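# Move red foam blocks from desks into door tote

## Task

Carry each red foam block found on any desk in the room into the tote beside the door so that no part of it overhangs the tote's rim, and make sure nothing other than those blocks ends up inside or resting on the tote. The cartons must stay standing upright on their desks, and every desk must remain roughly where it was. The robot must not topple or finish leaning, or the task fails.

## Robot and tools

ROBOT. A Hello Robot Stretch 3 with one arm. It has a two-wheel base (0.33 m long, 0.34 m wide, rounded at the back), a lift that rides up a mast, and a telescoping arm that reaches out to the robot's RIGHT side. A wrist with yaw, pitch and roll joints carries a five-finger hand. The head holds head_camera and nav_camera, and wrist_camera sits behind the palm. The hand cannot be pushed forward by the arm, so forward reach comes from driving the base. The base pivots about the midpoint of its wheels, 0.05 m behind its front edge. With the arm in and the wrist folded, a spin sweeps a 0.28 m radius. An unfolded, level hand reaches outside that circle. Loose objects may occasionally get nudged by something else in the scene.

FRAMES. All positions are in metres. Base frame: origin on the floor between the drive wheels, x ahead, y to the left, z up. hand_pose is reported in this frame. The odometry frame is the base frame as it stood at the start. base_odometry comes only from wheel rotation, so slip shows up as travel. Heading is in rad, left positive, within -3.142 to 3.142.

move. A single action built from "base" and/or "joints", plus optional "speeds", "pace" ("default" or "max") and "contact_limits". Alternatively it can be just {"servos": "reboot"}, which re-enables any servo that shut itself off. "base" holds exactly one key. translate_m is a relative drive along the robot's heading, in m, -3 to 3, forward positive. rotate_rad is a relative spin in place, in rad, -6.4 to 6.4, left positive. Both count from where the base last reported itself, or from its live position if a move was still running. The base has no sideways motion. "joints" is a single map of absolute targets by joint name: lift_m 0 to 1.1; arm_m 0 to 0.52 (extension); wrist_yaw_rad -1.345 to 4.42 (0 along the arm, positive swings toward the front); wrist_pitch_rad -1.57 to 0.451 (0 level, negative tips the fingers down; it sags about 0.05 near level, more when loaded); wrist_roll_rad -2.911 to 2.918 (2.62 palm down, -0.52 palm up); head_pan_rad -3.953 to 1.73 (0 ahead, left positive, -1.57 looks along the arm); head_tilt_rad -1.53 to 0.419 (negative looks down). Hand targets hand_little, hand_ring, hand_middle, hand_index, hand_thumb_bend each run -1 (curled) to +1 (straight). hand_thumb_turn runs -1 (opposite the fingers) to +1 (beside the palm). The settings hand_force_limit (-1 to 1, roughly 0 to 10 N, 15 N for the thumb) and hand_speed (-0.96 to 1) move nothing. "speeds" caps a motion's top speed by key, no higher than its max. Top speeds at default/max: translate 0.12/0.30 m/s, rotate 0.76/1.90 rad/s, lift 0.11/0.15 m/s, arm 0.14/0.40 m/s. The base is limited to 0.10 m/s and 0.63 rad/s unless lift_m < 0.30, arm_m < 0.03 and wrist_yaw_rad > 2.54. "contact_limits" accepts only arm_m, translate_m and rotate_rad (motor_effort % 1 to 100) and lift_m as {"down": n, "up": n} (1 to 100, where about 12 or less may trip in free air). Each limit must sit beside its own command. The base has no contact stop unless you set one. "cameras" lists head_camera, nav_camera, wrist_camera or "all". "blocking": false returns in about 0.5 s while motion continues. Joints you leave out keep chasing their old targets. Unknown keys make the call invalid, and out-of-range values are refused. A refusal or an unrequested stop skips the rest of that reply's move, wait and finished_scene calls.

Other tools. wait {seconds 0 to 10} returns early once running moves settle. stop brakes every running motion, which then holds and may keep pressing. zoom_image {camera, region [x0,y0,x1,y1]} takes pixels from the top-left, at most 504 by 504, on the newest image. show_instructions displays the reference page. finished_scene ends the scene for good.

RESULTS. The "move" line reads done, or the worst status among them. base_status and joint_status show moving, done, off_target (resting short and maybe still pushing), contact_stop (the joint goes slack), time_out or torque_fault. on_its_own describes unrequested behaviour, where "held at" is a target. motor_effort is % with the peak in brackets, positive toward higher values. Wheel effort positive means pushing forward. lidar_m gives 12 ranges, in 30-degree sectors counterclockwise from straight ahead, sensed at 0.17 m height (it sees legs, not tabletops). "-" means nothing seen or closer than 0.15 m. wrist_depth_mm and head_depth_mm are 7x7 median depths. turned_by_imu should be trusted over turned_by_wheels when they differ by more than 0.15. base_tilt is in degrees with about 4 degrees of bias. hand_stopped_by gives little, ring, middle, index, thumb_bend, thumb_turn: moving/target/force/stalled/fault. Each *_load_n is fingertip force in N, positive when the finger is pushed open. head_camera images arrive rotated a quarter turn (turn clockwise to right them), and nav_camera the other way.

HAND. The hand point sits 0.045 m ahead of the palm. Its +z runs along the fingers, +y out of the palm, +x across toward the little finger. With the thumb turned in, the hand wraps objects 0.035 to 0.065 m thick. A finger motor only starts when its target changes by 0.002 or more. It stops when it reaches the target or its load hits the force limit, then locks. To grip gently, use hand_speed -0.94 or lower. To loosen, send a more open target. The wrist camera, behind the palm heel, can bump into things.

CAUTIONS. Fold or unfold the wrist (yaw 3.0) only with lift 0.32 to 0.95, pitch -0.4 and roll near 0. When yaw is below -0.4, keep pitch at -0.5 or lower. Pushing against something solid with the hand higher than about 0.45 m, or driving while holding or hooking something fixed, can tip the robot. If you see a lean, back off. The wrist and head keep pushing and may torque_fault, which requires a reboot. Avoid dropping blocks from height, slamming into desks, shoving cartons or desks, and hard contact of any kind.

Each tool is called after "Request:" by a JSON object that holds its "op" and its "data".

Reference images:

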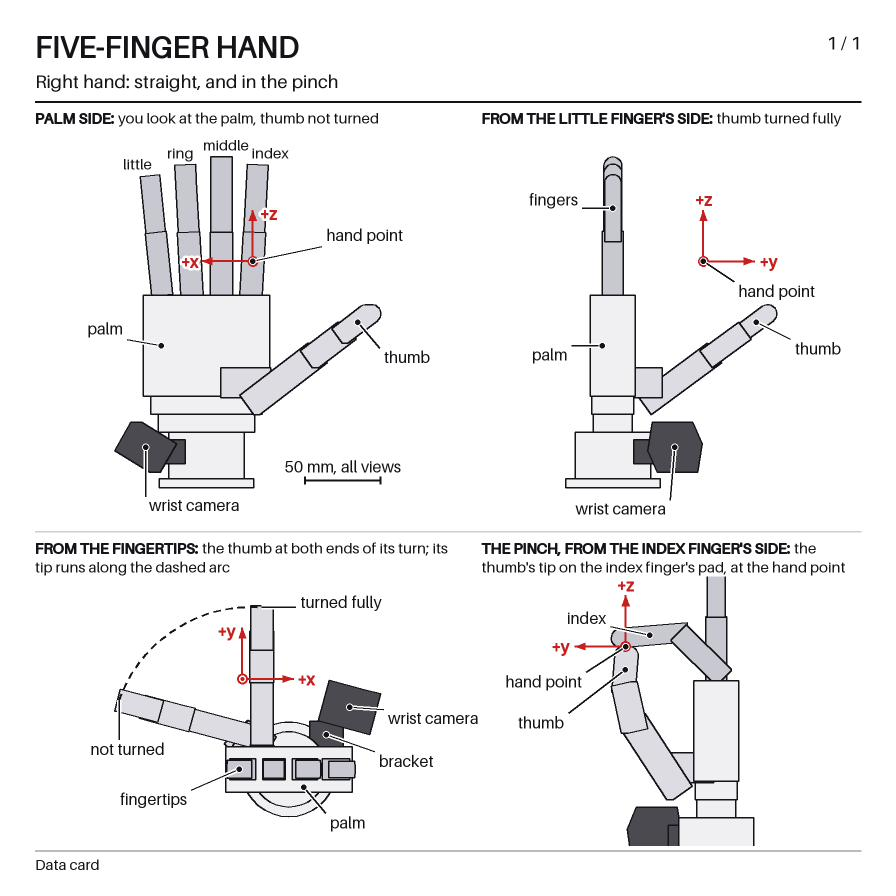

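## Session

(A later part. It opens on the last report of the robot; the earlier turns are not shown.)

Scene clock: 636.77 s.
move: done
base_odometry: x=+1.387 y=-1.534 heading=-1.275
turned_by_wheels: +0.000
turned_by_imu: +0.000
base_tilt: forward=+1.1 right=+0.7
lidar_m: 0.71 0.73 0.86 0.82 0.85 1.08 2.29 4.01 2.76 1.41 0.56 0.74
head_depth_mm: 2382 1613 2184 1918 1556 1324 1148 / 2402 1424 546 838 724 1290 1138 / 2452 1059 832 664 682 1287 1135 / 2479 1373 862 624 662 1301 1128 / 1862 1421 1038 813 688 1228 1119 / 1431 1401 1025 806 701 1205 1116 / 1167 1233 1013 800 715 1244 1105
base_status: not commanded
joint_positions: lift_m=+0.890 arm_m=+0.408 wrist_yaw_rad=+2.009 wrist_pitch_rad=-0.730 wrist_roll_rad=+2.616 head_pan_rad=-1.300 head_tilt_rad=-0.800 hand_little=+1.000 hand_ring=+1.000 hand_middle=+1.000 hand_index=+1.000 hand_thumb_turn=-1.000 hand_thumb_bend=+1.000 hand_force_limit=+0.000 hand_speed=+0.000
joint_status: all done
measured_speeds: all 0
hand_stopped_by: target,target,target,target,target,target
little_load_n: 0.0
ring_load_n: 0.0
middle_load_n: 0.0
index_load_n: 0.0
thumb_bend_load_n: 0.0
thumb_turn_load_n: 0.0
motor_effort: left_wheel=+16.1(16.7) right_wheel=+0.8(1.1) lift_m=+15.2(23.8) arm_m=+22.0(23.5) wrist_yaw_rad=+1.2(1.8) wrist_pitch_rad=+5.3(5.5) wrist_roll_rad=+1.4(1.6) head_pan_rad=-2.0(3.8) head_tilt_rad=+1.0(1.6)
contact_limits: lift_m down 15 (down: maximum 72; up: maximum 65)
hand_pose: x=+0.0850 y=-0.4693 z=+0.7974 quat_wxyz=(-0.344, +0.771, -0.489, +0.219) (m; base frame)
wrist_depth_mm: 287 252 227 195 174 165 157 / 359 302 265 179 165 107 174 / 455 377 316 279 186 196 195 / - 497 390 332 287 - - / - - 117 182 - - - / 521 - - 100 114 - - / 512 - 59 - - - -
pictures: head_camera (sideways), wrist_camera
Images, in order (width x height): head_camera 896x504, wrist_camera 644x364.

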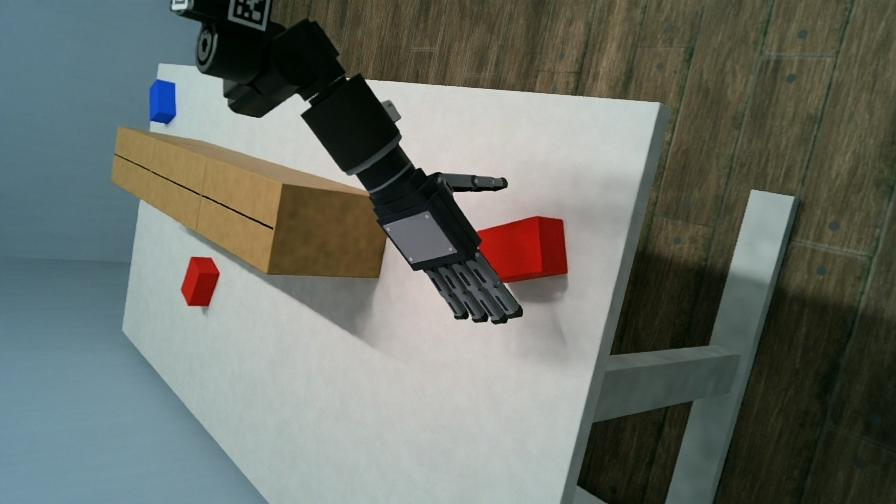

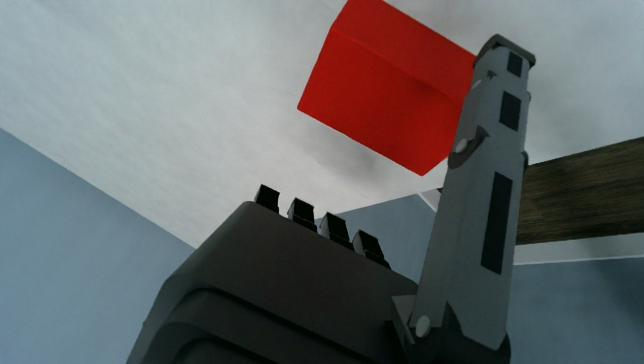

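Request:
{"op": "move", "data": {"base": {"translate_m": 0.017}, "joints": {"arm_m": 0.418}}}

Request:
{"op": "move", "data": {"joints": {"lift_m": 0.852}, "contact_limits": {"lift_m": {"down": 15}}, "speeds": {"lift_m": 0.04}, "cameras": ["head_camera", "wrist_camera"]}}

Request:
{"op": "zoom_image", "data": {"camera": "head_camera", "region": [350, 120, 630, 380]}}

Scene clock: 687.90 s.
move: done
base_odometry: x=+1.392 y=-1.550 heading=-1.274
turned_by_wheels: +0.000
turned_by_imu: +0.001
base_tilt: forward=+1.1 right=+0.7
lidar_m: 0.69 0.71 0.86 0.82 0.85 1.10 2.30 4.02 2.75 1.24 0.56 0.72
head_depth_mm: 2371 510 2180 1905 1563 1324 1148 / 2403 1425 554 836 704 1285 1146 / 2424 1011 823 758 677 1283 1137 / 2445 1451 879 628 663 1302 1130 / 1811 1422 1038 811 691 1229 1122 / 1404 1395 1027 809 701 1205 1115 / 1140 1218 1015 798 715 1244 1108
base_status: done
joint_positions: lift_m=+0.890 arm_m=+0.418 wrist_yaw_rad=+2.009 wrist_pitch_rad=-0.730 wrist_roll_rad=+2.616 head_pan_rad=-1.300 head_tilt_rad=-0.800 hand_little=+1.000 hand_ring=+1.000 hand_middle=+1.000 hand_index=+1.000 hand_thumb_turn=-1.000 hand_thumb_bend=+1.000 hand_force_limit=+0.000 hand_speed=+0.000
joint_status: all done
measured_speeds: all 0
hand_stopped_by: target,target,target,target,target,target
little_load_n: 0.0
ring_load_n: 0.0
middle_load_n: 0.0
index_load_n: 0.0
thumb_bend_load_n: 0.0
thumb_turn_load_n: 0.0
motor_effort: left_wheel=+11.6(16.6) right_wheel=+5.0(8.5) lift_m=+15.7(15.7) arm_m=+22.9(26.0) wrist_yaw_rad=+1.1(1.5) wrist_pitch_rad=+5.2(5.3) wrist_roll_rad=+1.4(1.6) head_pan_rad=-2.3(3.4) head_tilt_rad=+0.8(1.1)
contact_limits: lift_m down 15 (down: maximum 72; up: maximum 65)
hand_pose: x=+0.0850 y=-0.4793 z=+0.7974 quat_wxyz=(-0.344, +0.771, -0.489, +0.219) (m; base frame)
wrist_depth_mm: 286 255 227 203 155 165 156 / 357 302 265 229 161 107 175 / 451 379 318 276 183 153 195 / - 485 387 333 289 230 - / 525 - 116 182 - - - / 517 - - 100 114 - - / 499 - 59 - - - -
pictures: none

Scene clock: 689.33 s.
move: done
base_odometry: x=+1.392 y=-1.550 heading=-1.274
turned_by_wheels: +0.000
turned_by_imu: +0.000
base_tilt: forward=+1.1 right=+0.8
lidar_m: 0.69 0.72 0.86 0.82 0.85 1.10 2.30 4.02 2.75 1.24 0.55 0.72
head_depth_mm: 2392 2533 561 1907 1554 1332 1149 / 2422 1426 576 811 704 1284 1141 / 2452 1014 846 639 679 1287 1137 / 2446 1382 888 660 665 1297 1128 / 1824 1423 1037 816 686 1232 1126 / 1405 1372 1027 807 704 1207 1119 / 1143 1212 1012 801 713 1241 1111
base_status: not commanded
joint_positions: lift_m=+0.852 arm_m=+0.418 wrist_yaw_rad=+2.009 wrist_pitch_rad=-0.730 wrist_roll_rad=+2.616 head_pan_rad=-1.300 head_tilt_rad=-0.800 hand_little=+1.000 hand_ring=+1.000 hand_middle=+1.000 hand_index=+1.000 hand_thumb_turn=-1.000 hand_thumb_bend=+1.000 hand_force_limit=+0.000 hand_speed=+0.000
joint_status: all done
measured_speeds: all 0
hand_stopped_by: target,target,target,target,target,target
little_load_n: 0.0
ring_load_n: 0.0
middle_load_n: 0.0
index_load_n: 0.0
thumb_bend_load_n: 0.0
thumb_turn_load_n: 0.0
motor_effort: left_wheel=+11.3(12.1) right_wheel=+4.7(4.9) lift_m=+15.4(22.1) arm_m=+22.0(23.7) wrist_yaw_rad=+1.9(2.1) wrist_pitch_rad=+5.3(5.4) wrist_roll_rad=+1.5(1.6) head_pan_rad=-2.5(4.0) head_tilt_rad=+0.8(1.2)
contact_limits: lift_m down 15 (down: maximum 72; up: maximum 65)
hand_pose: x=+0.0850 y=-0.4793 z=+0.7594 quat_wxyz=(-0.344, +0.771, -0.489, +0.219) (m; base frame)
wrist_depth_mm: 227 202 180 161 144 132 123 / 279 241 211 183 136 107 138 / 368 300 253 157 135 103 155 / 489 397 307 267 160 183 177 / 523 506 116 173 203 - - / 516 - - 100 113 - - / 502 - 59 - - - -
pictures: head_camera (sideways), wrist_camera
Images, in order (width x height): head_camera 896x504, wrist_camera 644x364.

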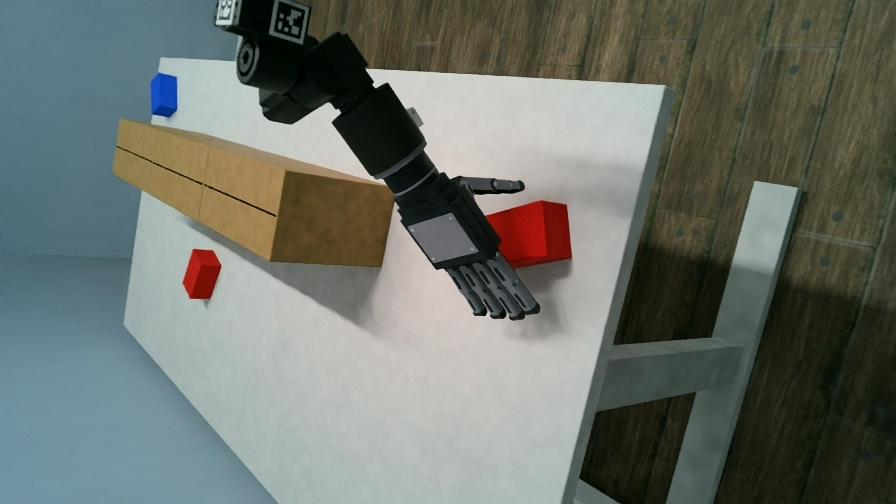

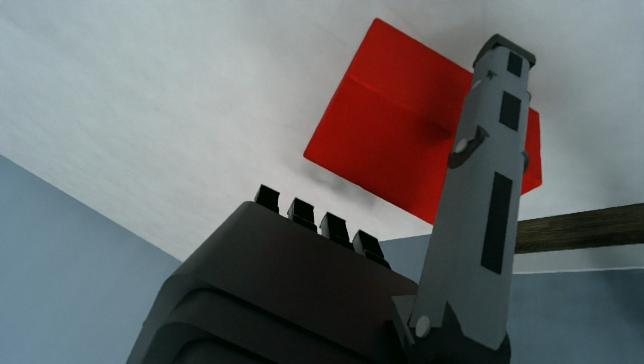

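Scaled by 1.800 from the camera's 896x504 image, which has a finer 1280x720 frame.

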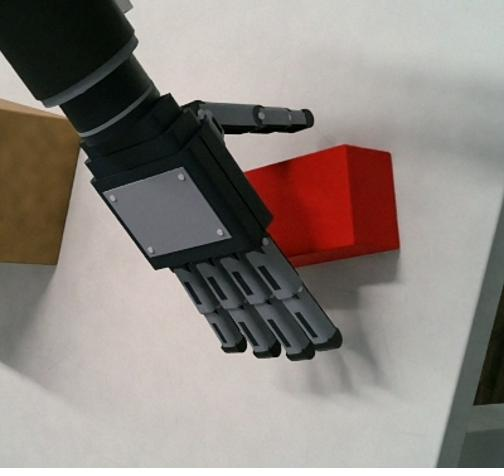

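Request:
{"op": "move", "data": {"joints": {"arm_m": 0.427, "lift_m": 0.843}, "contact_limits": {"lift_m": {"down": 15}}, "speeds": {"lift_m": 0.04}}}

Request:
{"op": "move", "data": {"joints": {"hand_speed": -0.8, "hand_force_limit": -0.5, "hand_index": 0.45, "hand_middle": 0.45, "hand_ring": 0.45, "hand_little": 0.6, "hand_thumb_bend": 0.65}, "cameras": ["head_camera", "wrist_camera"]}}

Request:
{"op": "zoom_image", "data": {"camera": "head_camera", "region": [350, 120, 630, 380]}}

Scene clock: 715.53 s.
move: done
base_odometry: x=+1.392 y=-1.550 heading=-1.274
turned_by_wheels: +0.000
turned_by_imu: +0.000
base_tilt: forward=+1.1 right=+0.7
lidar_m: 0.69 0.71 0.86 0.82 0.85 1.10 2.31 4.02 2.75 1.24 0.55 0.73
head_depth_mm: 2378 2562 571 1904 1565 1325 1149 / 2419 1420 592 810 704 1286 1142 / 2458 1011 846 651 677 1281 1133 / 2458 1384 888 685 663 1299 1127 / 1811 1425 1037 817 690 1228 1121 / 1405 1378 1025 808 701 1211 1118 / 1141 1216 1014 799 717 1242 1106
base_status: not commanded
joint_positions: lift_m=+0.843 arm_m=+0.427 wrist_yaw_rad=+2.009 wrist_pitch_rad=-0.730 wrist_roll_rad=+2.616 head_pan_rad=-1.300 head_tilt_rad=-0.800 hand_little=+1.000 hand_ring=+1.000 hand_middle=+1.000 hand_index=+1.000 hand_thumb_turn=-1.000 hand_thumb_bend=+1.000 hand_force_limit=+0.000 hand_speed=+0.000
joint_status: all done
measured_speeds: all 0
hand_stopped_by: target,target,target,target,target,target
little_load_n: 0.0
ring_load_n: 0.0
middle_load_n: 0.0
index_load_n: 0.0
thumb_bend_load_n: -0.5
thumb_turn_load_n: 0.0
motor_effort: left_wheel=+11.5(12.1) right_wheel=+3.9(5.1) lift_m=+16.2(23.8) arm_m=+23.0(25.0) wrist_yaw_rad=+0.6(1.7) wrist_pitch_rad=+5.3(5.3) wrist_roll_rad=+1.4(1.5) head_pan_rad=-2.3(2.8) head_tilt_rad=+0.0(0.6)
contact_limits: lift_m down 15 (down: maximum 72; up: maximum 65)
hand_pose: x=+0.0850 y=-0.4883 z=+0.7504 quat_wxyz=(-0.344, +0.771, -0.489, +0.219) (m; base frame)
wrist_depth_mm: 213 189 168 151 137 126 117 / 260 228 196 173 142 108 130 / 341 281 233 202 128 103 146 / 461 374 292 169 146 137 165 / 522 482 116 181 - 213 - / 515 - - 100 114 - - / 495 - 59 - - - -
pictures: none

Scene clock: 717.23 s.
move: done
base_odometry: x=+1.392 y=-1.550 heading=-1.274
turned_by_wheels: +0.000
turned_by_imu: +0.000
base_tilt: forward=+1.1 right=+0.7
lidar_m: 0.69 0.71 0.86 0.82 0.85 1.10 2.31 4.03 2.75 1.24 0.55 0.72
head_depth_mm: 2373 2563 571 1902 1566 1326 1146 / 2397 1421 593 813 705 1281 1142 / 2456 1011 846 651 676 1285 1138 / 2439 1382 888 689 663 1296 1129 / 1830 1424 1038 815 689 1233 1121 / 1402 1377 1025 808 703 1205 1116 / 1142 1213 1016 801 716 1241 1105
base_status: not commanded
joint_positions: lift_m=+0.843 arm_m=+0.427 wrist_yaw_rad=+2.009 wrist_pitch_rad=-0.730 wrist_roll_rad=+2.616 head_pan_rad=-1.300 head_tilt_rad=-0.800 hand_little=+0.600 hand_ring=+0.450 hand_middle=+0.450 hand_index=+0.450 hand_thumb_turn=-1.000 hand_thumb_bend=+0.650 hand_force_limit=-0.500 hand_speed=-0.800
joint_status: all done
measured_speeds: all 0
hand_stopped_by: target,target,target,target,target,target
little_load_n: 0.0
ring_load_n: 0.0
middle_load_n: 0.0
index_load_n: 0.0
thumb_bend_load_n: 0.5
thumb_turn_load_n: 0.0
motor_effort: left_wheel=+11.4(12.1) right_wheel=+4.7(5.0) lift_m=+18.6(18.8) arm_m=+23.3(23.7) wrist_yaw_rad=+1.2(1.9) wrist_pitch_rad=+5.3(5.4) wrist_roll_rad=+1.4(1.6) head_pan_rad=-2.4(3.1) head_tilt_rad=-0.3(0.6)
contact_limits: lift_m down 15 (down: maximum 72; up: maximum 65)
hand_pose: x=+0.0850 y=-0.4883 z=+0.7504 quat_wxyz=(-0.344, +0.771, -0.489, +0.219) (m; base frame)
wrist_depth_mm: 213 189 167 151 138 127 117 / 262 227 198 173 142 137 129 / 345 282 233 202 127 147 146 / 459 372 292 167 146 137 165 / 521 482 116 154 170 213 - / 513 - - 100 - - - / 504 - 59 - - - -
pictures: head_camera (sideways), wrist_camera
Images, in order (width x height): head_camera 896x504, wrist_camera 644x364.

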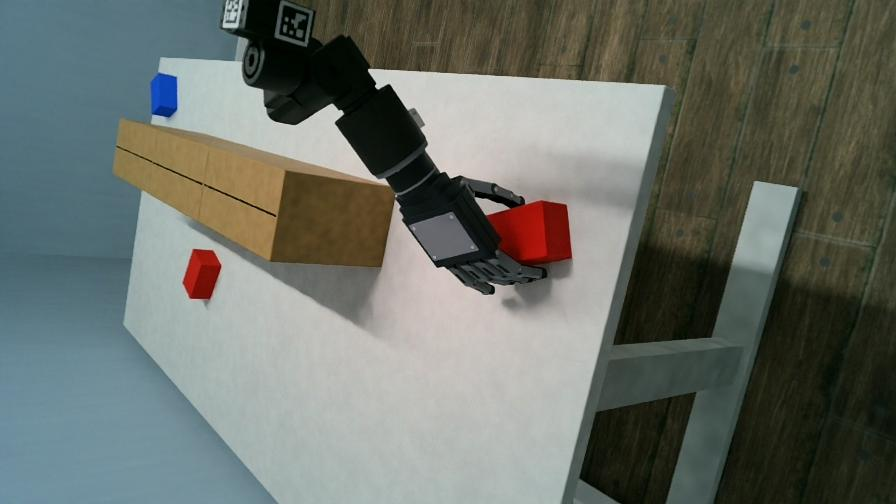

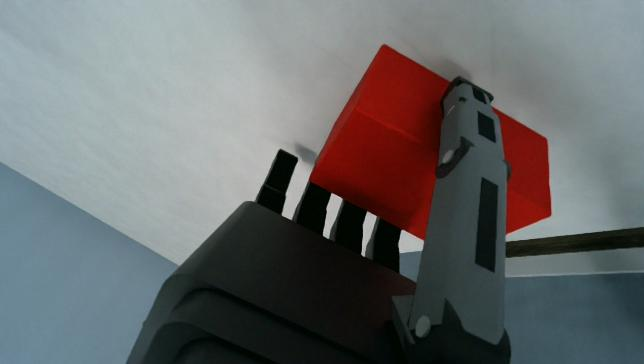

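Scaled by 1.800 from the camera's 896x504 image, which has a finer 1280x720 frame.

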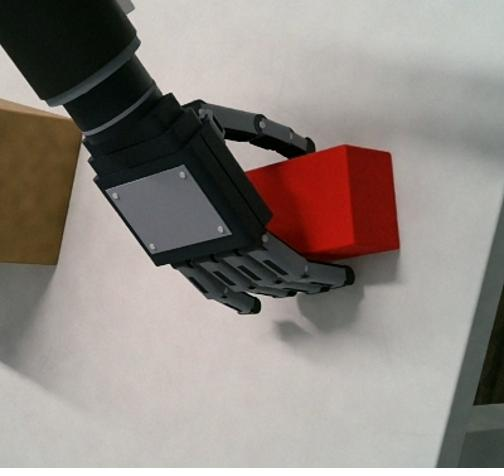

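Request:
{"op": "move", "data": {"joints": {"hand_speed": -0.93, "hand_force_limit": -0.5, "hand_index": 0.1, "hand_middle": 0.1, "hand_ring": 0.1, "hand_little": 0.25, "hand_thumb_bend": 0.45}, "cameras": ["head_camera", "wrist_camera"]}}

Scene clock: 725.53 s.
move: off_target
base_odometry: x=+1.392 y=-1.550 heading=-1.274
turned_by_wheels: +0.000
turned_by_imu: +0.001
base_tilt: forward=+1.2 right=+0.7
lidar_m: 0.69 0.71 0.86 0.82 0.85 1.10 2.30 4.02 2.74 1.24 0.55 0.73
head_depth_mm: 2374 2565 572 1914 1563 1327 1146 / 2425 1419 591 813 705 1284 1141 / 2460 1012 845 651 677 1285 1138 / 2461 1384 888 690 663 1303 1131 / 1816 1424 1039 816 690 1232 1124 / 1401 1376 1027 808 704 1212 1111 / 1140 1215 1013 800 715 1243 1112
base_status: not commanded
joint_positions: lift_m=+0.843 arm_m=+0.427 wrist_yaw_rad=+2.009 wrist_pitch_rad=-0.730 wrist_roll_rad=+2.616 head_pan_rad=-1.300 head_tilt_rad=-0.800 hand_little=+0.250 hand_ring=+0.307 hand_middle=+0.326 hand_index=+0.320 hand_thumb_turn=-1.000 hand_thumb_bend=+0.589 hand_force_limit=-0.500 hand_speed=-0.930
joint_status: hand_ring off_target (ended at +0.307, target +0.100); hand_middle off_target (ended at +0.326, target +0.100); hand_index off_target (ended at +0.320, target +0.100); hand_thumb_bend off_target (ended at +0.589, target +0.450); the others done
measured_speeds: all 0
hand_stopped_by: target,force,force,force,force,target
little_load_n: 0.0
ring_load_n: 3.5
middle_load_n: 0.0
index_load_n: 3.0
thumb_bend_load_n: 5.5
thumb_turn_load_n: 2.0
motor_effort: left_wheel=+11.7(12.0) right_wheel=+4.5(4.9) lift_m=+26.5(26.6) arm_m=+20.7(22.9) wrist_yaw_rad=+0.8(2.1) wrist_pitch_rad=+5.2(5.4) wrist_roll_rad=+1.6(1.6) head_pan_rad=-2.3(2.9) head_tilt_rad=-1.0(1.1)
contact_limits: lift_m down 15 (down: maximum 72; up: maximum 65)
hand_pose: x=+0.0850 y=-0.4883 z=+0.7504 quat_wxyz=(-0.344, +0.771, -0.489, +0.219) (m; base frame)
wrist_depth_mm: 213 188 168 151 138 126 117 / 260 227 197 174 139 139 130 / 348 281 233 182 124 143 146 / 463 374 292 165 147 133 165 / 528 488 116 154 167 212 - / 516 - - 100 - - - / 504 - 59 - - - -
pictures: head_camera (sideways), wrist_camera
Images, in order (width x height): head_camera 896x504, wrist_camera 644x364.

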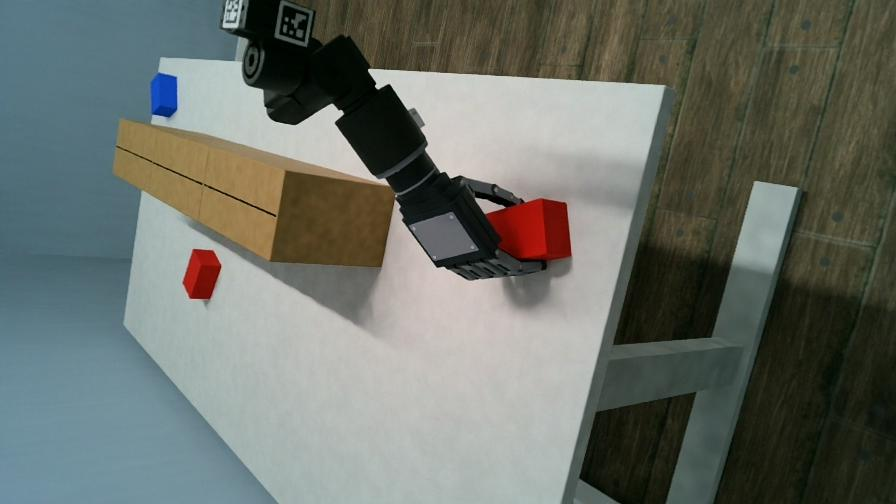

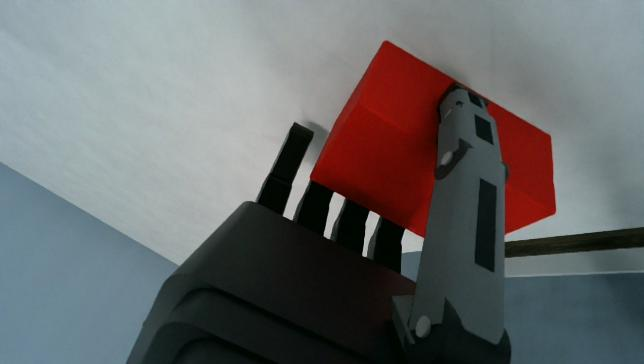

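Request:
{"op": "move", "data": {"joints": {"lift_m": 0.93}, "speeds": {"lift_m": 0.05}, "cameras": ["head_camera", "wrist_camera"]}}

Scene clock: 730.80 s.
move: done
base_odometry: x=+1.392 y=-1.550 heading=-1.274
turned_by_wheels: +0.000
turned_by_imu: +0.001
base_tilt: forward=+1.1 right=+0.8
lidar_m: 0.69 0.71 0.86 0.82 0.85 1.10 2.30 4.04 2.75 1.24 0.56 0.72
head_depth_mm: 2379 497 2270 1916 1562 1331 1145 / 2393 1323 541 839 704 1283 1143 / 2463 1012 589 655 682 1281 1134 / 2462 1376 858 612 678 1301 1128 / 1827 1422 1036 815 691 1228 1123 / 1401 1374 1021 807 703 1206 1117 / 1142 1213 1016 800 715 1239 1107
base_status: not commanded
joint_positions: lift_m=+0.930 arm_m=+0.427 wrist_yaw_rad=+2.009 wrist_pitch_rad=-0.730 wrist_roll_rad=+2.616 head_pan_rad=-1.300 head_tilt_rad=-0.800 hand_little=+0.250 hand_ring=+0.307 hand_middle=+0.326 hand_index=+0.320 hand_thumb_turn=-1.000 hand_thumb_bend=+0.589 hand_force_limit=-0.500 hand_speed=-0.930
joint_status: all done
measured_speeds: all 0
hand_stopped_by: target,force,force,force,force,target
little_load_n: 0.0
ring_load_n: 3.5
middle_load_n: 0.0
index_load_n: 3.0
thumb_bend_load_n: 5.5
thumb_turn_load_n: 1.5
motor_effort: left_wheel=+11.7(12.2) right_wheel=+4.0(5.0) lift_m=+42.0(49.4) arm_m=+20.1(21.3) wrist_yaw_rad=+1.4(2.0) wrist_pitch_rad=+5.3(5.4) wrist_roll_rad=+1.5(1.6) head_pan_rad=-0.8(2.4) head_tilt_rad=-1.1(1.8)
hand_pose: x=+0.0850 y=-0.4883 z=+0.8374 quat_wxyz=(-0.344, +0.771, -0.489, +0.219) (m; base frame)
wrist_depth_mm: 354 308 273 247 223 204 190 / 429 364 320 284 139 230 210 / 518 461 386 176 124 143 960 / - 548 473 164 147 133 - / 522 - 114 153 167 - - / 524 - - 101 - - - / 503 - 59 - - - -
pictures: head_camera (sideways), wrist_camera
Images, in order (width x height): head_camera 896x504, wrist_camera 644x364.

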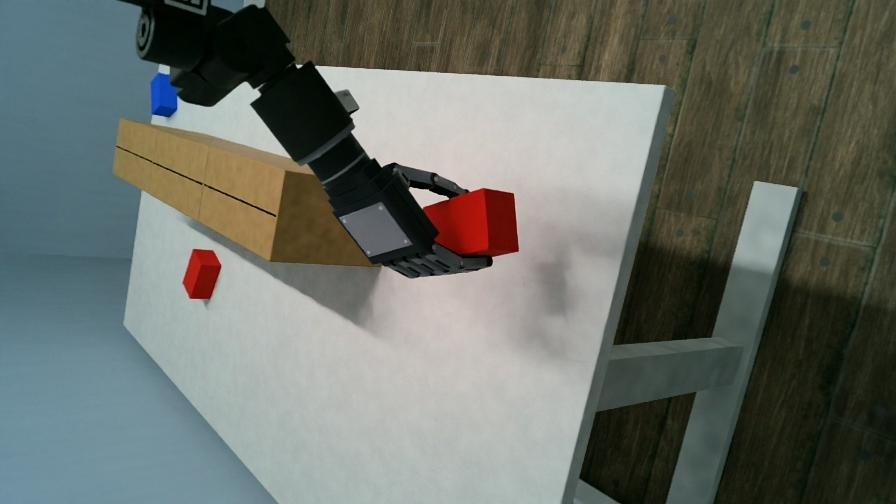

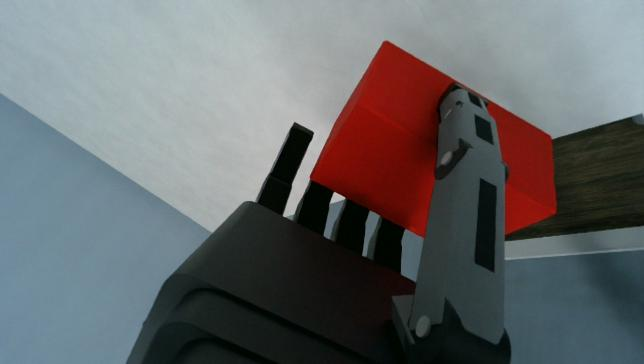

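Request:
{"op": "move", "data": {"joints": {"arm_m": 0.0}}}

Request:
{"op": "move", "data": {"base": {"translate_m": -0.55}, "joints": {"lift_m": 0.6}}}

Request:
{"op": "move", "data": {"base": {"rotate_rad": -2.25}, "joints": {"head_pan_rad": 0, "head_tilt_rad": -0.5}, "cameras": ["head_camera", "nav_camera"]}}

Scene clock: 769.07 s.
move: done
base_odometry: x=+1.392 y=-1.550 heading=-1.274
turned_by_wheels: +0.000
turned_by_imu: +0.001
base_tilt: forward=+1.1 right=+0.7
lidar_m: 0.69 0.71 0.86 0.82 0.85 1.11 2.30 4.01 2.75 1.24 0.56 0.73
head_depth_mm: 2367 2612 2440 1903 - - 1129 / 2421 1424 1076 838 - - 1101 / 2451 1014 867 831 719 1338 - / 2471 1452 890 823 678 1329 - / 1827 1427 1039 818 691 1232 - / 1404 1396 1025 811 703 1205 295 / 1141 1213 1015 800 717 1240 323
base_status: not commanded
joint_positions: lift_m=+0.930 arm_m=+0.000 wrist_yaw_rad=+2.009 wrist_pitch_rad=-0.730 wrist_roll_rad=+2.617 head_pan_rad=-1.300 head_tilt_rad=-0.800 hand_little=+0.250 hand_ring=+0.307 hand_middle=+0.326 hand_index=+0.320 hand_thumb_turn=-1.000 hand_thumb_bend=+0.589 hand_force_limit=-0.500 hand_speed=-0.930
joint_status: all done
measured_speeds: all 0
hand_stopped_by: target,force,force,force,force,target
little_load_n: 0.0
ring_load_n: 3.5
middle_load_n: 0.0
index_load_n: 3.0
thumb_bend_load_n: 6.0
thumb_turn_load_n: 1.5
motor_effort: left_wheel=+11.2(12.2) right_wheel=+3.9(5.4) lift_m=+38.8(40.8) arm_m=-24.8(28.2) wrist_yaw_rad=+0.9(1.8) wrist_pitch_rad=+5.3(5.4) wrist_roll_rad=+1.3(1.6) head_pan_rad=-1.2(2.5) head_tilt_rad=-2.2(2.6)
hand_pose: x=+0.0850 y=-0.0612 z=+0.8374 quat_wxyz=(-0.344, +0.771, -0.489, +0.219) (m; base frame)
wrist_depth_mm: - - - - 936 856 786 / - - - - 139 938 874 / - - - 145 124 143 - / - - - 164 147 133 - / 516 - 113 154 167 - - / 511 - - 100 - - - / 495 - 59 - - - -
pictures: none

Scene clock: 775.70 s.
move: done
base_odometry: x=+1.231 y=-1.024 heading=-1.275
turned_by_wheels: +0.000
turned_by_imu: +0.002
base_tilt: forward=+1.1 right=+0.7
lidar_m: 1.24 1.18 0.85 0.81 0.83 0.60 1.76 3.54 2.84 2.65 1.45 0.94
head_depth_mm: 2365 2609 2427 1913 1565 1325 1146 / 2455 2743 2423 1888 1551 1312 1138 / 2486 2839 2391 1870 1536 1311 458 / 2558 2802 2347 1855 1530 1296 1104 / 2619 1514 2252 1829 1514 1292 1120 / 2329 1278 1656 1825 1509 1282 1119 / 1988 1097 1017 1713 1494 1247 1106
base_status: done
joint_positions: lift_m=+0.600 arm_m=+0.000 wrist_yaw_rad=+2.009 wrist_pitch_rad=-0.730 wrist_roll_rad=+2.617 head_pan_rad=-1.300 head_tilt_rad=-0.800 hand_little=+0.250 hand_ring=+0.307 hand_middle=+0.326 hand_index=+0.320 hand_thumb_turn=-1.000 hand_thumb_bend=+0.589 hand_force_limit=-0.500 hand_speed=-0.930
joint_status: all done
measured_speeds: all 0
hand_stopped_by: target,force,force,force,force,target
little_load_n: 0.0
ring_load_n: 3.5
middle_load_n: 0.0
index_load_n: 3.0
thumb_bend_load_n: 6.0
thumb_turn_load_n: 2.0
motor_effort: left_wheel=-11.8(15.8) right_wheel=-2.7(12.6) lift_m=+15.4(39.7) arm_m=-23.2(25.7) wrist_yaw_rad=+1.5(2.0) wrist_pitch_rad=+5.2(5.3) wrist_roll_rad=+1.3(1.5) head_pan_rad=-0.2(2.0) head_tilt_rad=-3.0(3.3)
hand_pose: x=+0.0851 y=-0.0612 z=+0.5075 quat_wxyz=(-0.344, +0.771, -0.489, +0.219) (m; base frame)
wrist_depth_mm: 968 839 745 667 606 550 517 / - - 862 778 139 617 574 / - - - 176 124 142 638 / - - - 165 147 133 739 / - - 114 153 167 900 830 / - - - 100 - - - / - - 59 - - - -
pictures: none

Scene clock: 780.37 s.
move: done
base_odometry: x=+1.231 y=-1.024 heading=+2.759
turned_by_wheels: -2.249
turned_by_imu: -2.224
base_tilt: forward=+1.1 right=+0.7
lidar_m: 3.23 2.64 1.45 0.94 1.24 1.25 0.89 0.81 0.82 0.60 1.76 3.09
head_depth_mm: 3320 3513 3610 3028 2119 1633 1332 / 3648 3838 - 2993 2099 1628 1322 / 3470 3767 - 2979 2084 1612 1313 / 3182 3421 3779 2883 2061 1599 1314 / 2922 3179 3455 2852 2052 1588 1299 / 2709 2940 3200 2812 2040 1575 1296 / 2575 2722 2867 2747 2009 1562 1285
base_status: done
joint_positions: lift_m=+0.600 arm_m=+0.000 wrist_yaw_rad=+2.009 wrist_pitch_rad=-0.730 wrist_roll_rad=+2.617 head_pan_rad=+0.001 head_tilt_rad=-0.499 hand_little=+0.250 hand_ring=+0.307 hand_middle=+0.326 hand_index=+0.320 hand_thumb_turn=-1.000 hand_thumb_bend=+0.589 hand_force_limit=-0.500 hand_speed=-0.930
joint_status: all done
measured_speeds: all 0
hand_stopped_by: target,force,force,force,force,target
little_load_n: 0.0
ring_load_n: 3.5
middle_load_n: 0.0
index_load_n: 2.5
thumb_bend_load_n: 5.5
thumb_turn_load_n: 2.0
motor_effort: left_wheel=+14.6(18.3) right_wheel=-10.4(13.7) lift_m=+20.7(20.7) arm_m=-24.2(25.5) wrist_yaw_rad=+0.9(2.1) wrist_pitch_rad=+5.2(5.3) wrist_roll_rad=+1.3(1.4) head_pan_rad=-3.5(4.1) head_tilt_rad=+0.9(6.7)
hand_pose: x=+0.0851 y=-0.0612 z=+0.5075 quat_wxyz=(-0.344, +0.771, -0.489, +0.219) (m; base frame)
wrist_depth_mm: 957 835 743 668 607 558 516 / - - 859 786 138 628 576 / - - - 178 124 143 635 / - - - 164 147 133 724 / - - 113 154 166 953 883 / - - - 100 - - - / - - 59 - - - -
pictures: head_camera (sideways), nav_camera (sideways)
Images, in order (width x height): head_camera 896x504, nav_camera 672x504.

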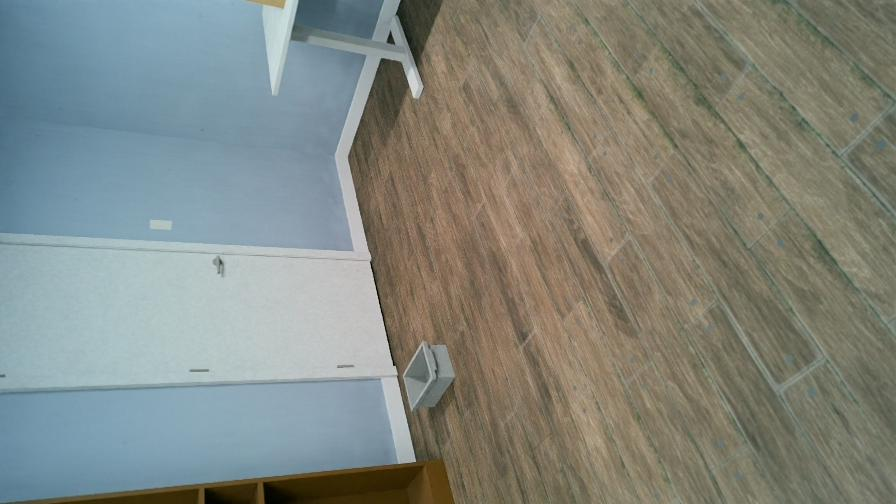

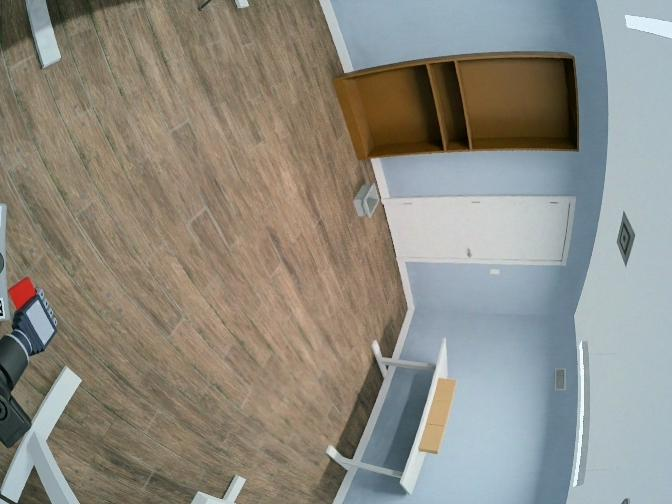

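Request:
{"op": "move", "data": {"base": {"rotate_rad": 0.087}}}

Request:
{"op": "move", "data": {"base": {"translate_m": 1.15}}}

Request:
{"op": "move", "data": {"base": {"translate_m": 0.8}, "joints": {"head_tilt_rad": -0.7, "head_pan_rad": 0.3}, "cameras": ["head_camera"]}}

Scene clock: 794.40 s.
move: done
base_odometry: x=+1.231 y=-1.024 heading=+2.846
turned_by_wheels: +0.086
turned_by_imu: +0.086
base_tilt: forward=+1.1 right=+0.7
lidar_m: 2.84 2.65 1.45 0.94 1.24 1.25 0.86 0.81 0.83 0.60 1.76 3.11
head_depth_mm: 3536 3706 - 3040 2128 1644 1332 / 3479 3790 - 3007 2107 1628 1318 / 3197 3494 3859 2951 2091 1610 1312 / 2943 3227 3526 2916 2066 1598 1308 / 2792 3011 3321 2846 2056 1596 1300 / 2609 2805 3032 2865 2018 1581 1292 / 2376 2584 2794 2755 2020 1567 1285
base_status: done
joint_positions: lift_m=+0.600 arm_m=+0.000 wrist_yaw_rad=+2.009 wrist_pitch_rad=-0.730 wrist_roll_rad=+2.617 head_pan_rad=+0.000 head_tilt_rad=-0.499 hand_little=+0.250 hand_ring=+0.307 hand_middle=+0.326 hand_index=+0.320 hand_thumb_turn=-1.000 hand_thumb_bend=+0.589 hand_force_limit=-0.500 hand_speed=-0.930
joint_status: not commanded
measured_speeds: all 0
hand_stopped_by: target,force,force,force,force,target
little_load_n: 0.0
ring_load_n: 3.5
middle_load_n: 0.0
index_load_n: 2.5
thumb_bend_load_n: 6.0
thumb_turn_load_n: 2.0
motor_effort: left_wheel=-12.8(14.6) right_wheel=+10.5(12.4) lift_m=+25.4(25.4) arm_m=-23.7(24.1) wrist_yaw_rad=+1.0(1.8) wrist_pitch_rad=+5.2(5.3) wrist_roll_rad=+1.3(1.4) head_pan_rad=-1.3(3.3) head_tilt_rad=-1.0(1.0)
hand_pose: x=+0.0851 y=-0.0612 z=+0.5075 quat_wxyz=(-0.344, +0.771, -0.489, +0.219) (m; base frame)
wrist_depth_mm: 988 828 743 676 612 554 520 / - - 880 786 138 620 567 / - - - 177 124 143 642 / - - - 164 147 133 729 / - - 113 153 166 920 871 / - - - 100 - - - / - - 59 - - - -
pictures: none

Scene clock: 807.03 s.
move: done
base_odometry: x=+0.131 y=-0.689 heading=+2.846
turned_by_wheels: +0.000
turned_by_imu: +0.000
base_tilt: forward=+1.1 right=+0.7
lidar_m: 2.13 1.74 1.73 1.27 1.89 1.49 1.86 1.31 1.67 1.68 2.43 2.56
head_depth_mm: 2564 2843 3131 3026 2124 1640 1327 / 2363 2610 2896 2982 2099 1622 1325 / 2155 2359 2605 2801 2091 1608 1311 / 2011 2182 2381 2609 2069 1608 1307 / 1883 2041 2218 2415 1981 1590 1295 / 1785 1919 2078 2260 1998 1582 1294 / 1687 1806 1934 2099 1936 1573 1282
base_status: done
joint_positions: lift_m=+0.600 arm_m=+0.000 wrist_yaw_rad=+2.009 wrist_pitch_rad=-0.730 wrist_roll_rad=+2.617 head_pan_rad=+0.000 head_tilt_rad=-0.500 hand_little=+0.250 hand_ring=+0.307 hand_middle=+0.326 hand_index=+0.320 hand_thumb_turn=-1.000 hand_thumb_bend=+0.589 hand_force_limit=-0.500 hand_speed=-0.930
joint_status: not commanded
measured_speeds: all 0
hand_stopped_by: target,force,force,force,force,target
little_load_n: 0.0
ring_load_n: 3.5
middle_load_n: 0.0
index_load_n: 2.5
thumb_bend_load_n: 6.0
thumb_turn_load_n: 2.0
motor_effort: left_wheel=+12.8(16.7) right_wheel=+2.6(15.4) lift_m=+40.3(40.4) arm_m=-19.8(24.4) wrist_yaw_rad=+1.3(2.2) wrist_pitch_rad=+5.2(5.3) wrist_roll_rad=+1.3(1.4) head_pan_rad=-2.5(3.8) head_tilt_rad=-2.2(3.1)
hand_pose: x=+0.0851 y=-0.0612 z=+0.5075 quat_wxyz=(-0.344, +0.771, -0.489, +0.219) (m; base frame)
wrist_depth_mm: 961 838 743 656 604 557 522 / - - 867 780 138 615 562 / - - - 176 124 143 642 / - - - 165 148 133 745 / - - 113 154 166 977 863 / - - - 100 - - - / - - 59 - - - -
pictures: none

Scene clock: 816.13 s.
move: done
base_odometry: x=-0.634 y=-0.456 heading=+2.846
turned_by_wheels: +0.000
turned_by_imu: +0.001
base_tilt: forward=+1.2 right=+0.7
lidar_m: 1.43 1.03 1.31 1.79 2.05 2.16 2.57 2.05 2.04 2.20 1.97 2.09
head_depth_mm: 1270 1437 1669 1945 1702 1405 1198 / 1226 1388 1596 1867 1690 1393 1187 / 1188 1332 1524 1759 1683 1376 1184 / 1166 1307 1488 1717 1657 1321 1169 / 1132 1260 1425 1644 1646 1342 1168 / 1094 1219 1371 1562 1632 1355 1158 / 1065 1171 1293 1443 1454 1341 1155
base_status: done
joint_positions: lift_m=+0.600 arm_m=+0.000 wrist_yaw_rad=+2.009 wrist_pitch_rad=-0.730 wrist_roll_rad=+2.617 head_pan_rad=+0.300 head_tilt_rad=-0.700 hand_little=+0.250 hand_ring=+0.307 hand_middle=+0.326 hand_index=+0.320 hand_thumb_turn=-1.000 hand_thumb_bend=+0.589 hand_force_limit=-0.500 hand_speed=-0.930
joint_status: all done
measured_speeds: all 0
hand_stopped_by: target,force,force,force,force,target
little_load_n: 0.0
ring_load_n: 3.5
middle_load_n: 0.0
index_load_n: 3.0
thumb_bend_load_n: 5.5
thumb_turn_load_n: 1.5
motor_effort: left_wheel=+3.7(17.0) right_wheel=+10.0(15.1) lift_m=+42.4(42.9) arm_m=-17.7(20.9) wrist_yaw_rad=+1.1(1.9) wrist_pitch_rad=+5.1(5.3) wrist_roll_rad=+1.3(1.4) head_pan_rad=-2.3(3.9) head_tilt_rad=+1.2(5.9)
hand_pose: x=+0.0851 y=-0.0612 z=+0.5075 quat_wxyz=(-0.344, +0.771, -0.489, +0.219) (m; base frame)
wrist_depth_mm: 968 836 748 666 594 549 525 / - - 858 794 139 611 564 / - - - 176 124 143 642 / - - - 164 147 133 748 / - - 113 153 167 917 836 / - - - 100 - - - / - - 59 - - - -
pictures: head_camera (sideways)
Images, in order (width x height): head_camera 896x504.

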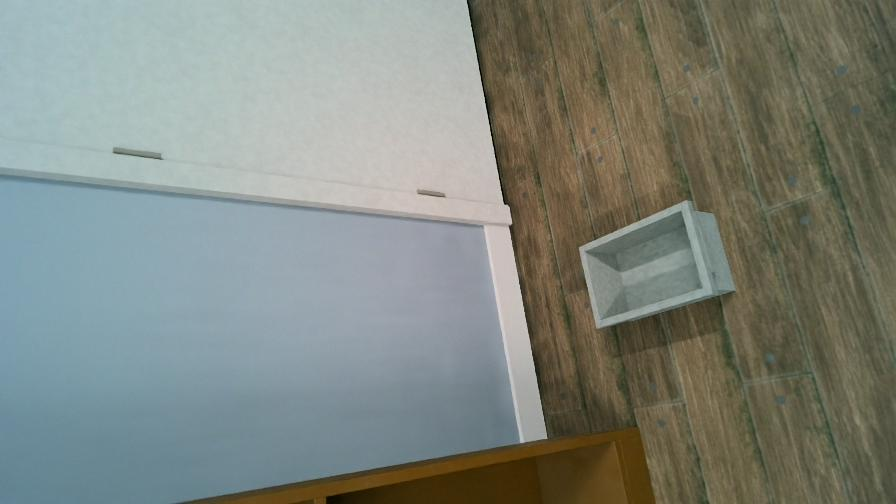

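Request:
{"op": "move", "data": {"base": {"rotate_rad": -0.2}}}

Request:
{"op": "move", "data": {"base": {"translate_m": 0.336}}}

Request:
{"op": "move", "data": {"base": {"rotate_rad": 2.455}, "joints": {"head_tilt_rad": -0.8, "head_pan_rad": -1.4}, "cameras": ["head_camera"]}}

Scene clock: 851.77 s.
move: done
base_odometry: x=-0.634 y=-0.456 heading=+2.646
turned_by_wheels: -0.199
turned_by_imu: -0.197
base_tilt: forward=+1.2 right=+0.7
lidar_m: 1.54 1.35 1.03 1.31 1.82 1.64 2.17 2.04 2.03 2.78 2.20 1.97
head_depth_mm: 1506 1734 2061 2163 1691 1403 1191 / 1409 1605 1858 2062 1689 1393 1186 / 1330 1503 1717 1964 1674 1381 1178 / 1254 1410 1615 1859 1656 1371 1172 / 1204 1331 1513 1735 1644 1317 1160 / 1153 1276 1432 1630 1635 1323 1160 / 1098 1213 1345 1518 1617 1344 1152
base_status: done
joint_positions: lift_m=+0.600 arm_m=+0.000 wrist_yaw_rad=+2.009 wrist_pitch_rad=-0.730 wrist_roll_rad=+2.617 head_pan_rad=+0.300 head_tilt_rad=-0.700 hand_little=+0.250 hand_ring=+0.307 hand_middle=+0.326 hand_index=+0.320 hand_thumb_turn=-1.000 hand_thumb_bend=+0.589 hand_force_limit=-0.500 hand_speed=-0.930
joint_status: not commanded
measured_speeds: all 0
hand_stopped_by: target,force,force,force,force,target
little_load_n: 0.0
ring_load_n: 3.5
middle_load_n: 0.0
index_load_n: 3.0
thumb_bend_load_n: 5.5
thumb_turn_load_n: 2.0
motor_effort: left_wheel=+14.5(18.3) right_wheel=-10.7(11.9) lift_m=+41.7(42.2) arm_m=-17.0(18.4) wrist_yaw_rad=+1.0(1.8) wrist_pitch_rad=+5.1(5.3) wrist_roll_rad=+1.3(1.4) head_pan_rad=-2.7(3.8) head_tilt_rad=+0.8(1.0)
hand_pose: x=+0.0851 y=-0.0612 z=+0.5075 quat_wxyz=(-0.344, +0.771, -0.489, +0.219) (m; base frame)
wrist_depth_mm: 953 852 780 670 609 564 523 / - - 889 769 139 619 580 / - - - 175 124 143 645 / - - - 165 147 133 745 / - - 114 153 167 936 852 / - - - 100 - - - / - - 59 - - - -
pictures: none

Scene clock: 856.23 s.
move: done
base_odometry: x=-0.929 y=-0.296 heading=+2.646
turned_by_wheels: +0.000
turned_by_imu: +0.000
base_tilt: forward=+1.1 right=+0.8
lidar_m: 1.28 1.11 0.84 1.21 2.19 1.92 2.49 2.34 2.20 2.13 1.72 1.72
head_depth_mm: 1235 1425 1681 1997 1699 1397 1193 / 1160 1324 1531 1829 1693 1390 1187 / 1090 1235 1421 1658 1670 1382 1180 / 1033 1156 1321 1523 1654 1369 1173 / 978 1092 1235 1421 1584 1370 1162 / 930 1033 1165 1333 1517 1355 1152 / 904 998 1111 1256 1442 1349 1129
base_status: done
joint_positions: lift_m=+0.600 arm_m=+0.000 wrist_yaw_rad=+2.009 wrist_pitch_rad=-0.730 wrist_roll_rad=+2.617 head_pan_rad=+0.300 head_tilt_rad=-0.700 hand_little=+0.250 hand_ring=+0.307 hand_middle=+0.326 hand_index=+0.320 hand_thumb_turn=-1.000 hand_thumb_bend=+0.589 hand_force_limit=-0.500 hand_speed=-0.930
joint_status: not commanded
measured_speeds: all 0
hand_stopped_by: target,force,force,force,force,target
little_load_n: 0.0
ring_load_n: 3.5
middle_load_n: 0.0
index_load_n: 3.0
thumb_bend_load_n: 6.0
thumb_turn_load_n: 1.5
motor_effort: left_wheel=+5.5(20.4) right_wheel=+9.2(10.4) lift_m=+41.7(42.1) arm_m=-16.2(17.9) wrist_yaw_rad=+1.1(1.8) wrist_pitch_rad=+5.3(5.3) wrist_roll_rad=+1.3(1.5) head_pan_rad=-2.1(4.7) head_tilt_rad=-0.5(0.8)
hand_pose: x=+0.0851 y=-0.0612 z=+0.5075 quat_wxyz=(-0.344, +0.771, -0.489, +0.219) (m; base frame)
wrist_depth_mm: 984 811 749 671 608 549 523 / - - 852 782 139 613 574 / - - - 177 123 143 655 / - - - 164 147 133 723 / - - 114 153 168 910 829 / - - - 100 - 966 918 / - - 59 - - - -
pictures: none

Scene clock: 861.23 s.
move: done
base_odometry: x=-0.929 y=-0.296 heading=-1.183
turned_by_wheels: +2.454
turned_by_imu: +2.428
base_tilt: forward=+1.2 right=+0.8
lidar_m: 2.06 2.48 2.33 2.20 2.79 2.13 1.72 1.47 1.14 0.85 0.84 1.31
head_depth_mm: 892 1002 1146 1335 1492 1328 1148 / 910 1028 1172 1375 1516 1289 1144 / 930 1053 1211 1425 1539 1293 460 / 938 1066 1231 1474 1523 1273 475 / 735 846 999 1279 1415 1294 1125 / 890 1036 1250 1497 1430 1278 1115 / 909 1048 1297 1529 1444 1272 1112
base_status: done
joint_positions: lift_m=+0.600 arm_m=+0.000 wrist_yaw_rad=+2.009 wrist_pitch_rad=-0.730 wrist_roll_rad=+2.617 head_pan_rad=-1.401 head_tilt_rad=-0.800 hand_little=+0.250 hand_ring=+0.307 hand_middle=+0.326 hand_index=+0.320 hand_thumb_turn=-1.000 hand_thumb_bend=+0.589 hand_force_limit=-0.500 hand_speed=-0.930
joint_status: all done
measured_speeds: all 0
hand_stopped_by: target,force,force,force,force,target
little_load_n: 0.0
ring_load_n: 3.5
middle_load_n: 0.0
index_load_n: 2.5
thumb_bend_load_n: 6.0
thumb_turn_load_n: 2.0
motor_effort: left_wheel=-14.0(18.1) right_wheel=+9.5(14.2) lift_m=+41.1(41.9) arm_m=-25.1(25.1) wrist_yaw_rad=+1.2(2.1) wrist_pitch_rad=+5.2(5.3) wrist_roll_rad=+1.3(1.4) head_pan_rad=+1.2(4.2) head_tilt_rad=-4.6(9.0)
hand_pose: x=+0.0851 y=-0.0612 z=+0.5075 quat_wxyz=(-0.344, +0.771, -0.489, +0.219) (m; base frame)
wrist_depth_mm: 969 844 773 668 607 555 523 / - - 877 795 140 610 567 / - - - 176 124 143 638 / - - - 164 147 133 745 / - - 114 153 167 936 859 / - - - 100 - - - / - - 59 - - - -
pictures: head_camera (sideways)
Images, in order (width x height): head_camera 896x504.

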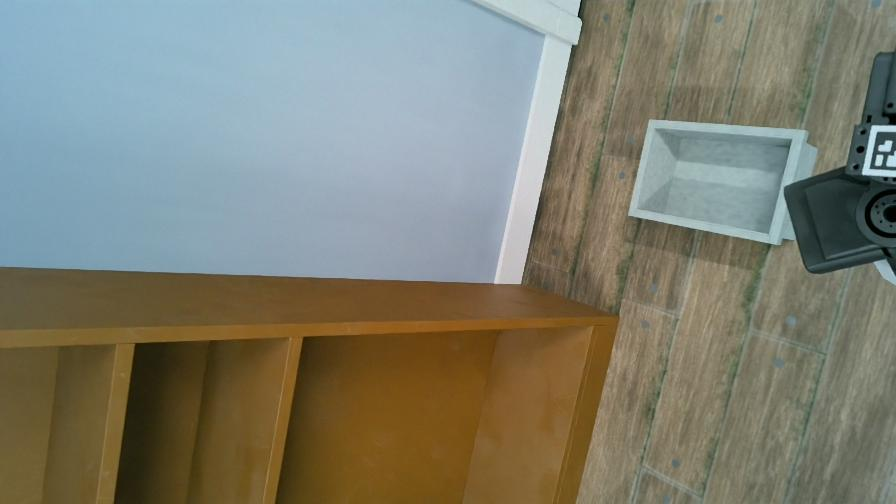

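Request:
{"op": "move", "data": {"base": {"translate_m": -0.043}, "joints": {"wrist_yaw_rad": -0.03}}}

Request:
{"op": "move", "data": {"joints": {"arm_m": 0.3, "lift_m": 0.35, "head_pan_rad": -1.5}, "cameras": ["head_camera", "wrist_camera"]}}

Scene clock: 891.93 s.
move: done
base_odometry: x=-0.946 y=-0.256 heading=-1.183
turned_by_wheels: +0.000
turned_by_imu: +0.001
base_tilt: forward=+1.1 right=+0.7
lidar_m: 2.11 2.52 2.36 2.20 2.80 2.09 1.68 1.46 1.13 0.97 0.85 1.35
head_depth_mm: 890 1002 1141 1318 1497 1322 1148 / 910 1027 1176 1377 1518 1318 1144 / 926 1054 1209 1417 1530 1275 589 / 949 1081 1244 1468 1528 1271 614 / 819 919 1050 1247 1440 1291 1121 / 764 1017 1254 1495 1424 1286 1118 / 880 1046 1296 1526 1446 1277 1113
base_status: done
joint_positions: lift_m=+0.600 arm_m=+0.000 wrist_yaw_rad=-0.027 wrist_pitch_rad=-0.730 wrist_roll_rad=+2.617 head_pan_rad=-1.400 head_tilt_rad=-0.800 hand_little=+0.250 hand_ring=+0.307 hand_middle=+0.326 hand_index=+0.320 hand_thumb_turn=-1.000 hand_thumb_bend=+0.589 hand_force_limit=-0.500 hand_speed=-0.930
joint_status: all done
measured_speeds: all 0
hand_stopped_by: target,force,force,force,force,target
little_load_n: 0.0
ring_load_n: 3.0
middle_load_n: 0.0
index_load_n: 3.0
thumb_bend_load_n: 6.0
thumb_turn_load_n: 2.0
motor_effort: left_wheel=-14.6(17.1) right_wheel=-0.2(6.4) lift_m=+40.7(41.3) arm_m=-22.5(25.4) wrist_yaw_rad=-2.6(7.5) wrist_pitch_rad=+5.1(5.3) wrist_roll_rad=+1.3(1.4) head_pan_rad=+1.4(3.5) head_tilt_rad=-3.7(4.2)
hand_pose: x=+0.0057 y=-0.2777 z=+0.5075 quat_wxyz=(+0.006, -0.012, -0.913, +0.408) (m; base frame)
wrist_depth_mm: 960 854 745 642 572 557 516 / 938 997 875 694 138 602 572 / - - - 173 124 143 637 / - 920 - 164 147 132 727 / 776 830 114 154 168 896 885 / 734 - - 100 - 960 934 / 694 - 59 - - - -
pictures: none

Scene clock: 895.37 s.
move: done
base_odometry: x=-0.946 y=-0.256 heading=-1.183
turned_by_wheels: +0.000
turned_by_imu: +0.000
base_tilt: forward=+1.2 right=+0.7
lidar_m: 2.11 2.52 2.36 2.19 2.81 2.09 1.68 1.46 1.13 0.97 0.85 1.35
head_depth_mm: 901 1017 1151 1343 1525 1320 1147 / 911 1028 1189 1395 1540 1314 1142 / 923 1049 1203 1418 1532 787 667 / 933 1064 1228 1449 1521 993 1108 / 948 1072 1246 1445 1519 1290 1121 / 826 891 997 1212 1403 1283 1113 / 721 996 1220 1451 1412 1272 1111
base_status: not commanded
joint_positions: lift_m=+0.350 arm_m=+0.300 wrist_yaw_rad=-0.028 wrist_pitch_rad=-0.730 wrist_roll_rad=+2.617 head_pan_rad=-1.500 head_tilt_rad=-0.800 hand_little=+0.250 hand_ring=+0.307 hand_middle=+0.326 hand_index=+0.320 hand_thumb_turn=-1.000 hand_thumb_bend=+0.589 hand_force_limit=-0.500 hand_speed=-0.930
joint_status: all done
measured_speeds: all 0
hand_stopped_by: target,force,force,force,force,target
little_load_n: 0.0
ring_load_n: 3.5
middle_load_n: 0.0
index_load_n: 3.0
thumb_bend_load_n: 6.0
thumb_turn_load_n: 2.0
motor_effort: left_wheel=-14.3(15.1) right_wheel=-0.5(1.3) lift_m=+16.2(42.0) arm_m=+22.1(27.0) wrist_yaw_rad=-2.1(2.9) wrist_pitch_rad=+5.2(5.3) wrist_roll_rad=+1.3(1.4) head_pan_rad=-1.3(3.9) head_tilt_rad=-3.3(4.5)
hand_pose: x=+0.0057 y=-0.5777 z=+0.2575 quat_wxyz=(+0.006, -0.012, -0.913, +0.408) (m; base frame)
wrist_depth_mm: 577 494 427 - - 271 307 / 653 596 520 - 139 363 342 / 596 662 623 175 124 143 383 / 563 665 656 164 148 133 436 / - - 113 153 166 469 492 / - - - 100 - 459 488 / 484 - 59 - - 571 548
pictures: head_camera (sideways), wrist_camera
Images, in order (width x height): head_camera 896x504, wrist_camera 644x364.

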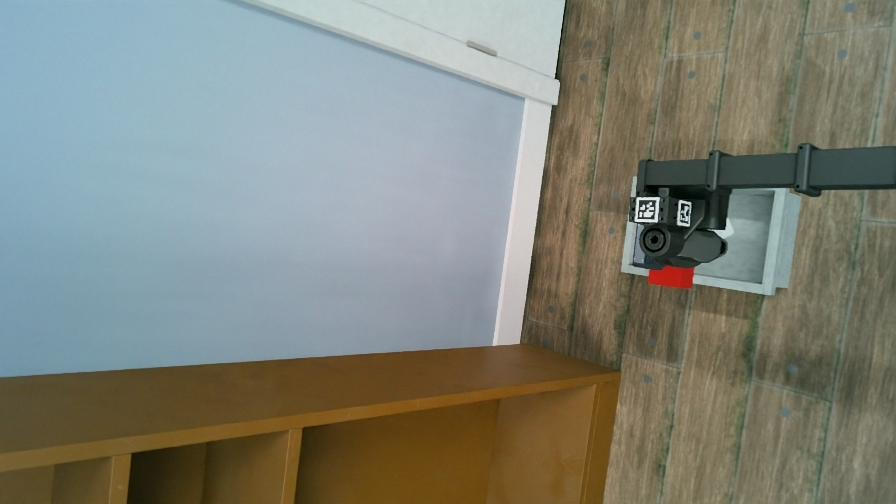

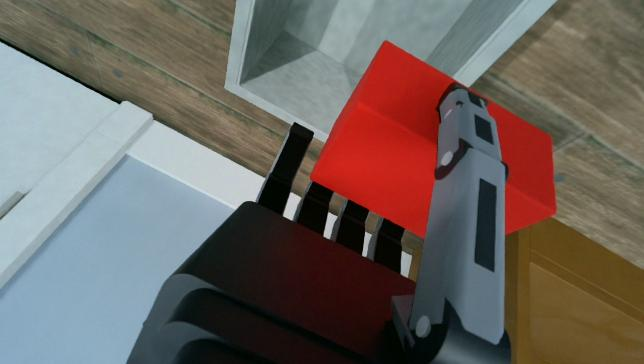

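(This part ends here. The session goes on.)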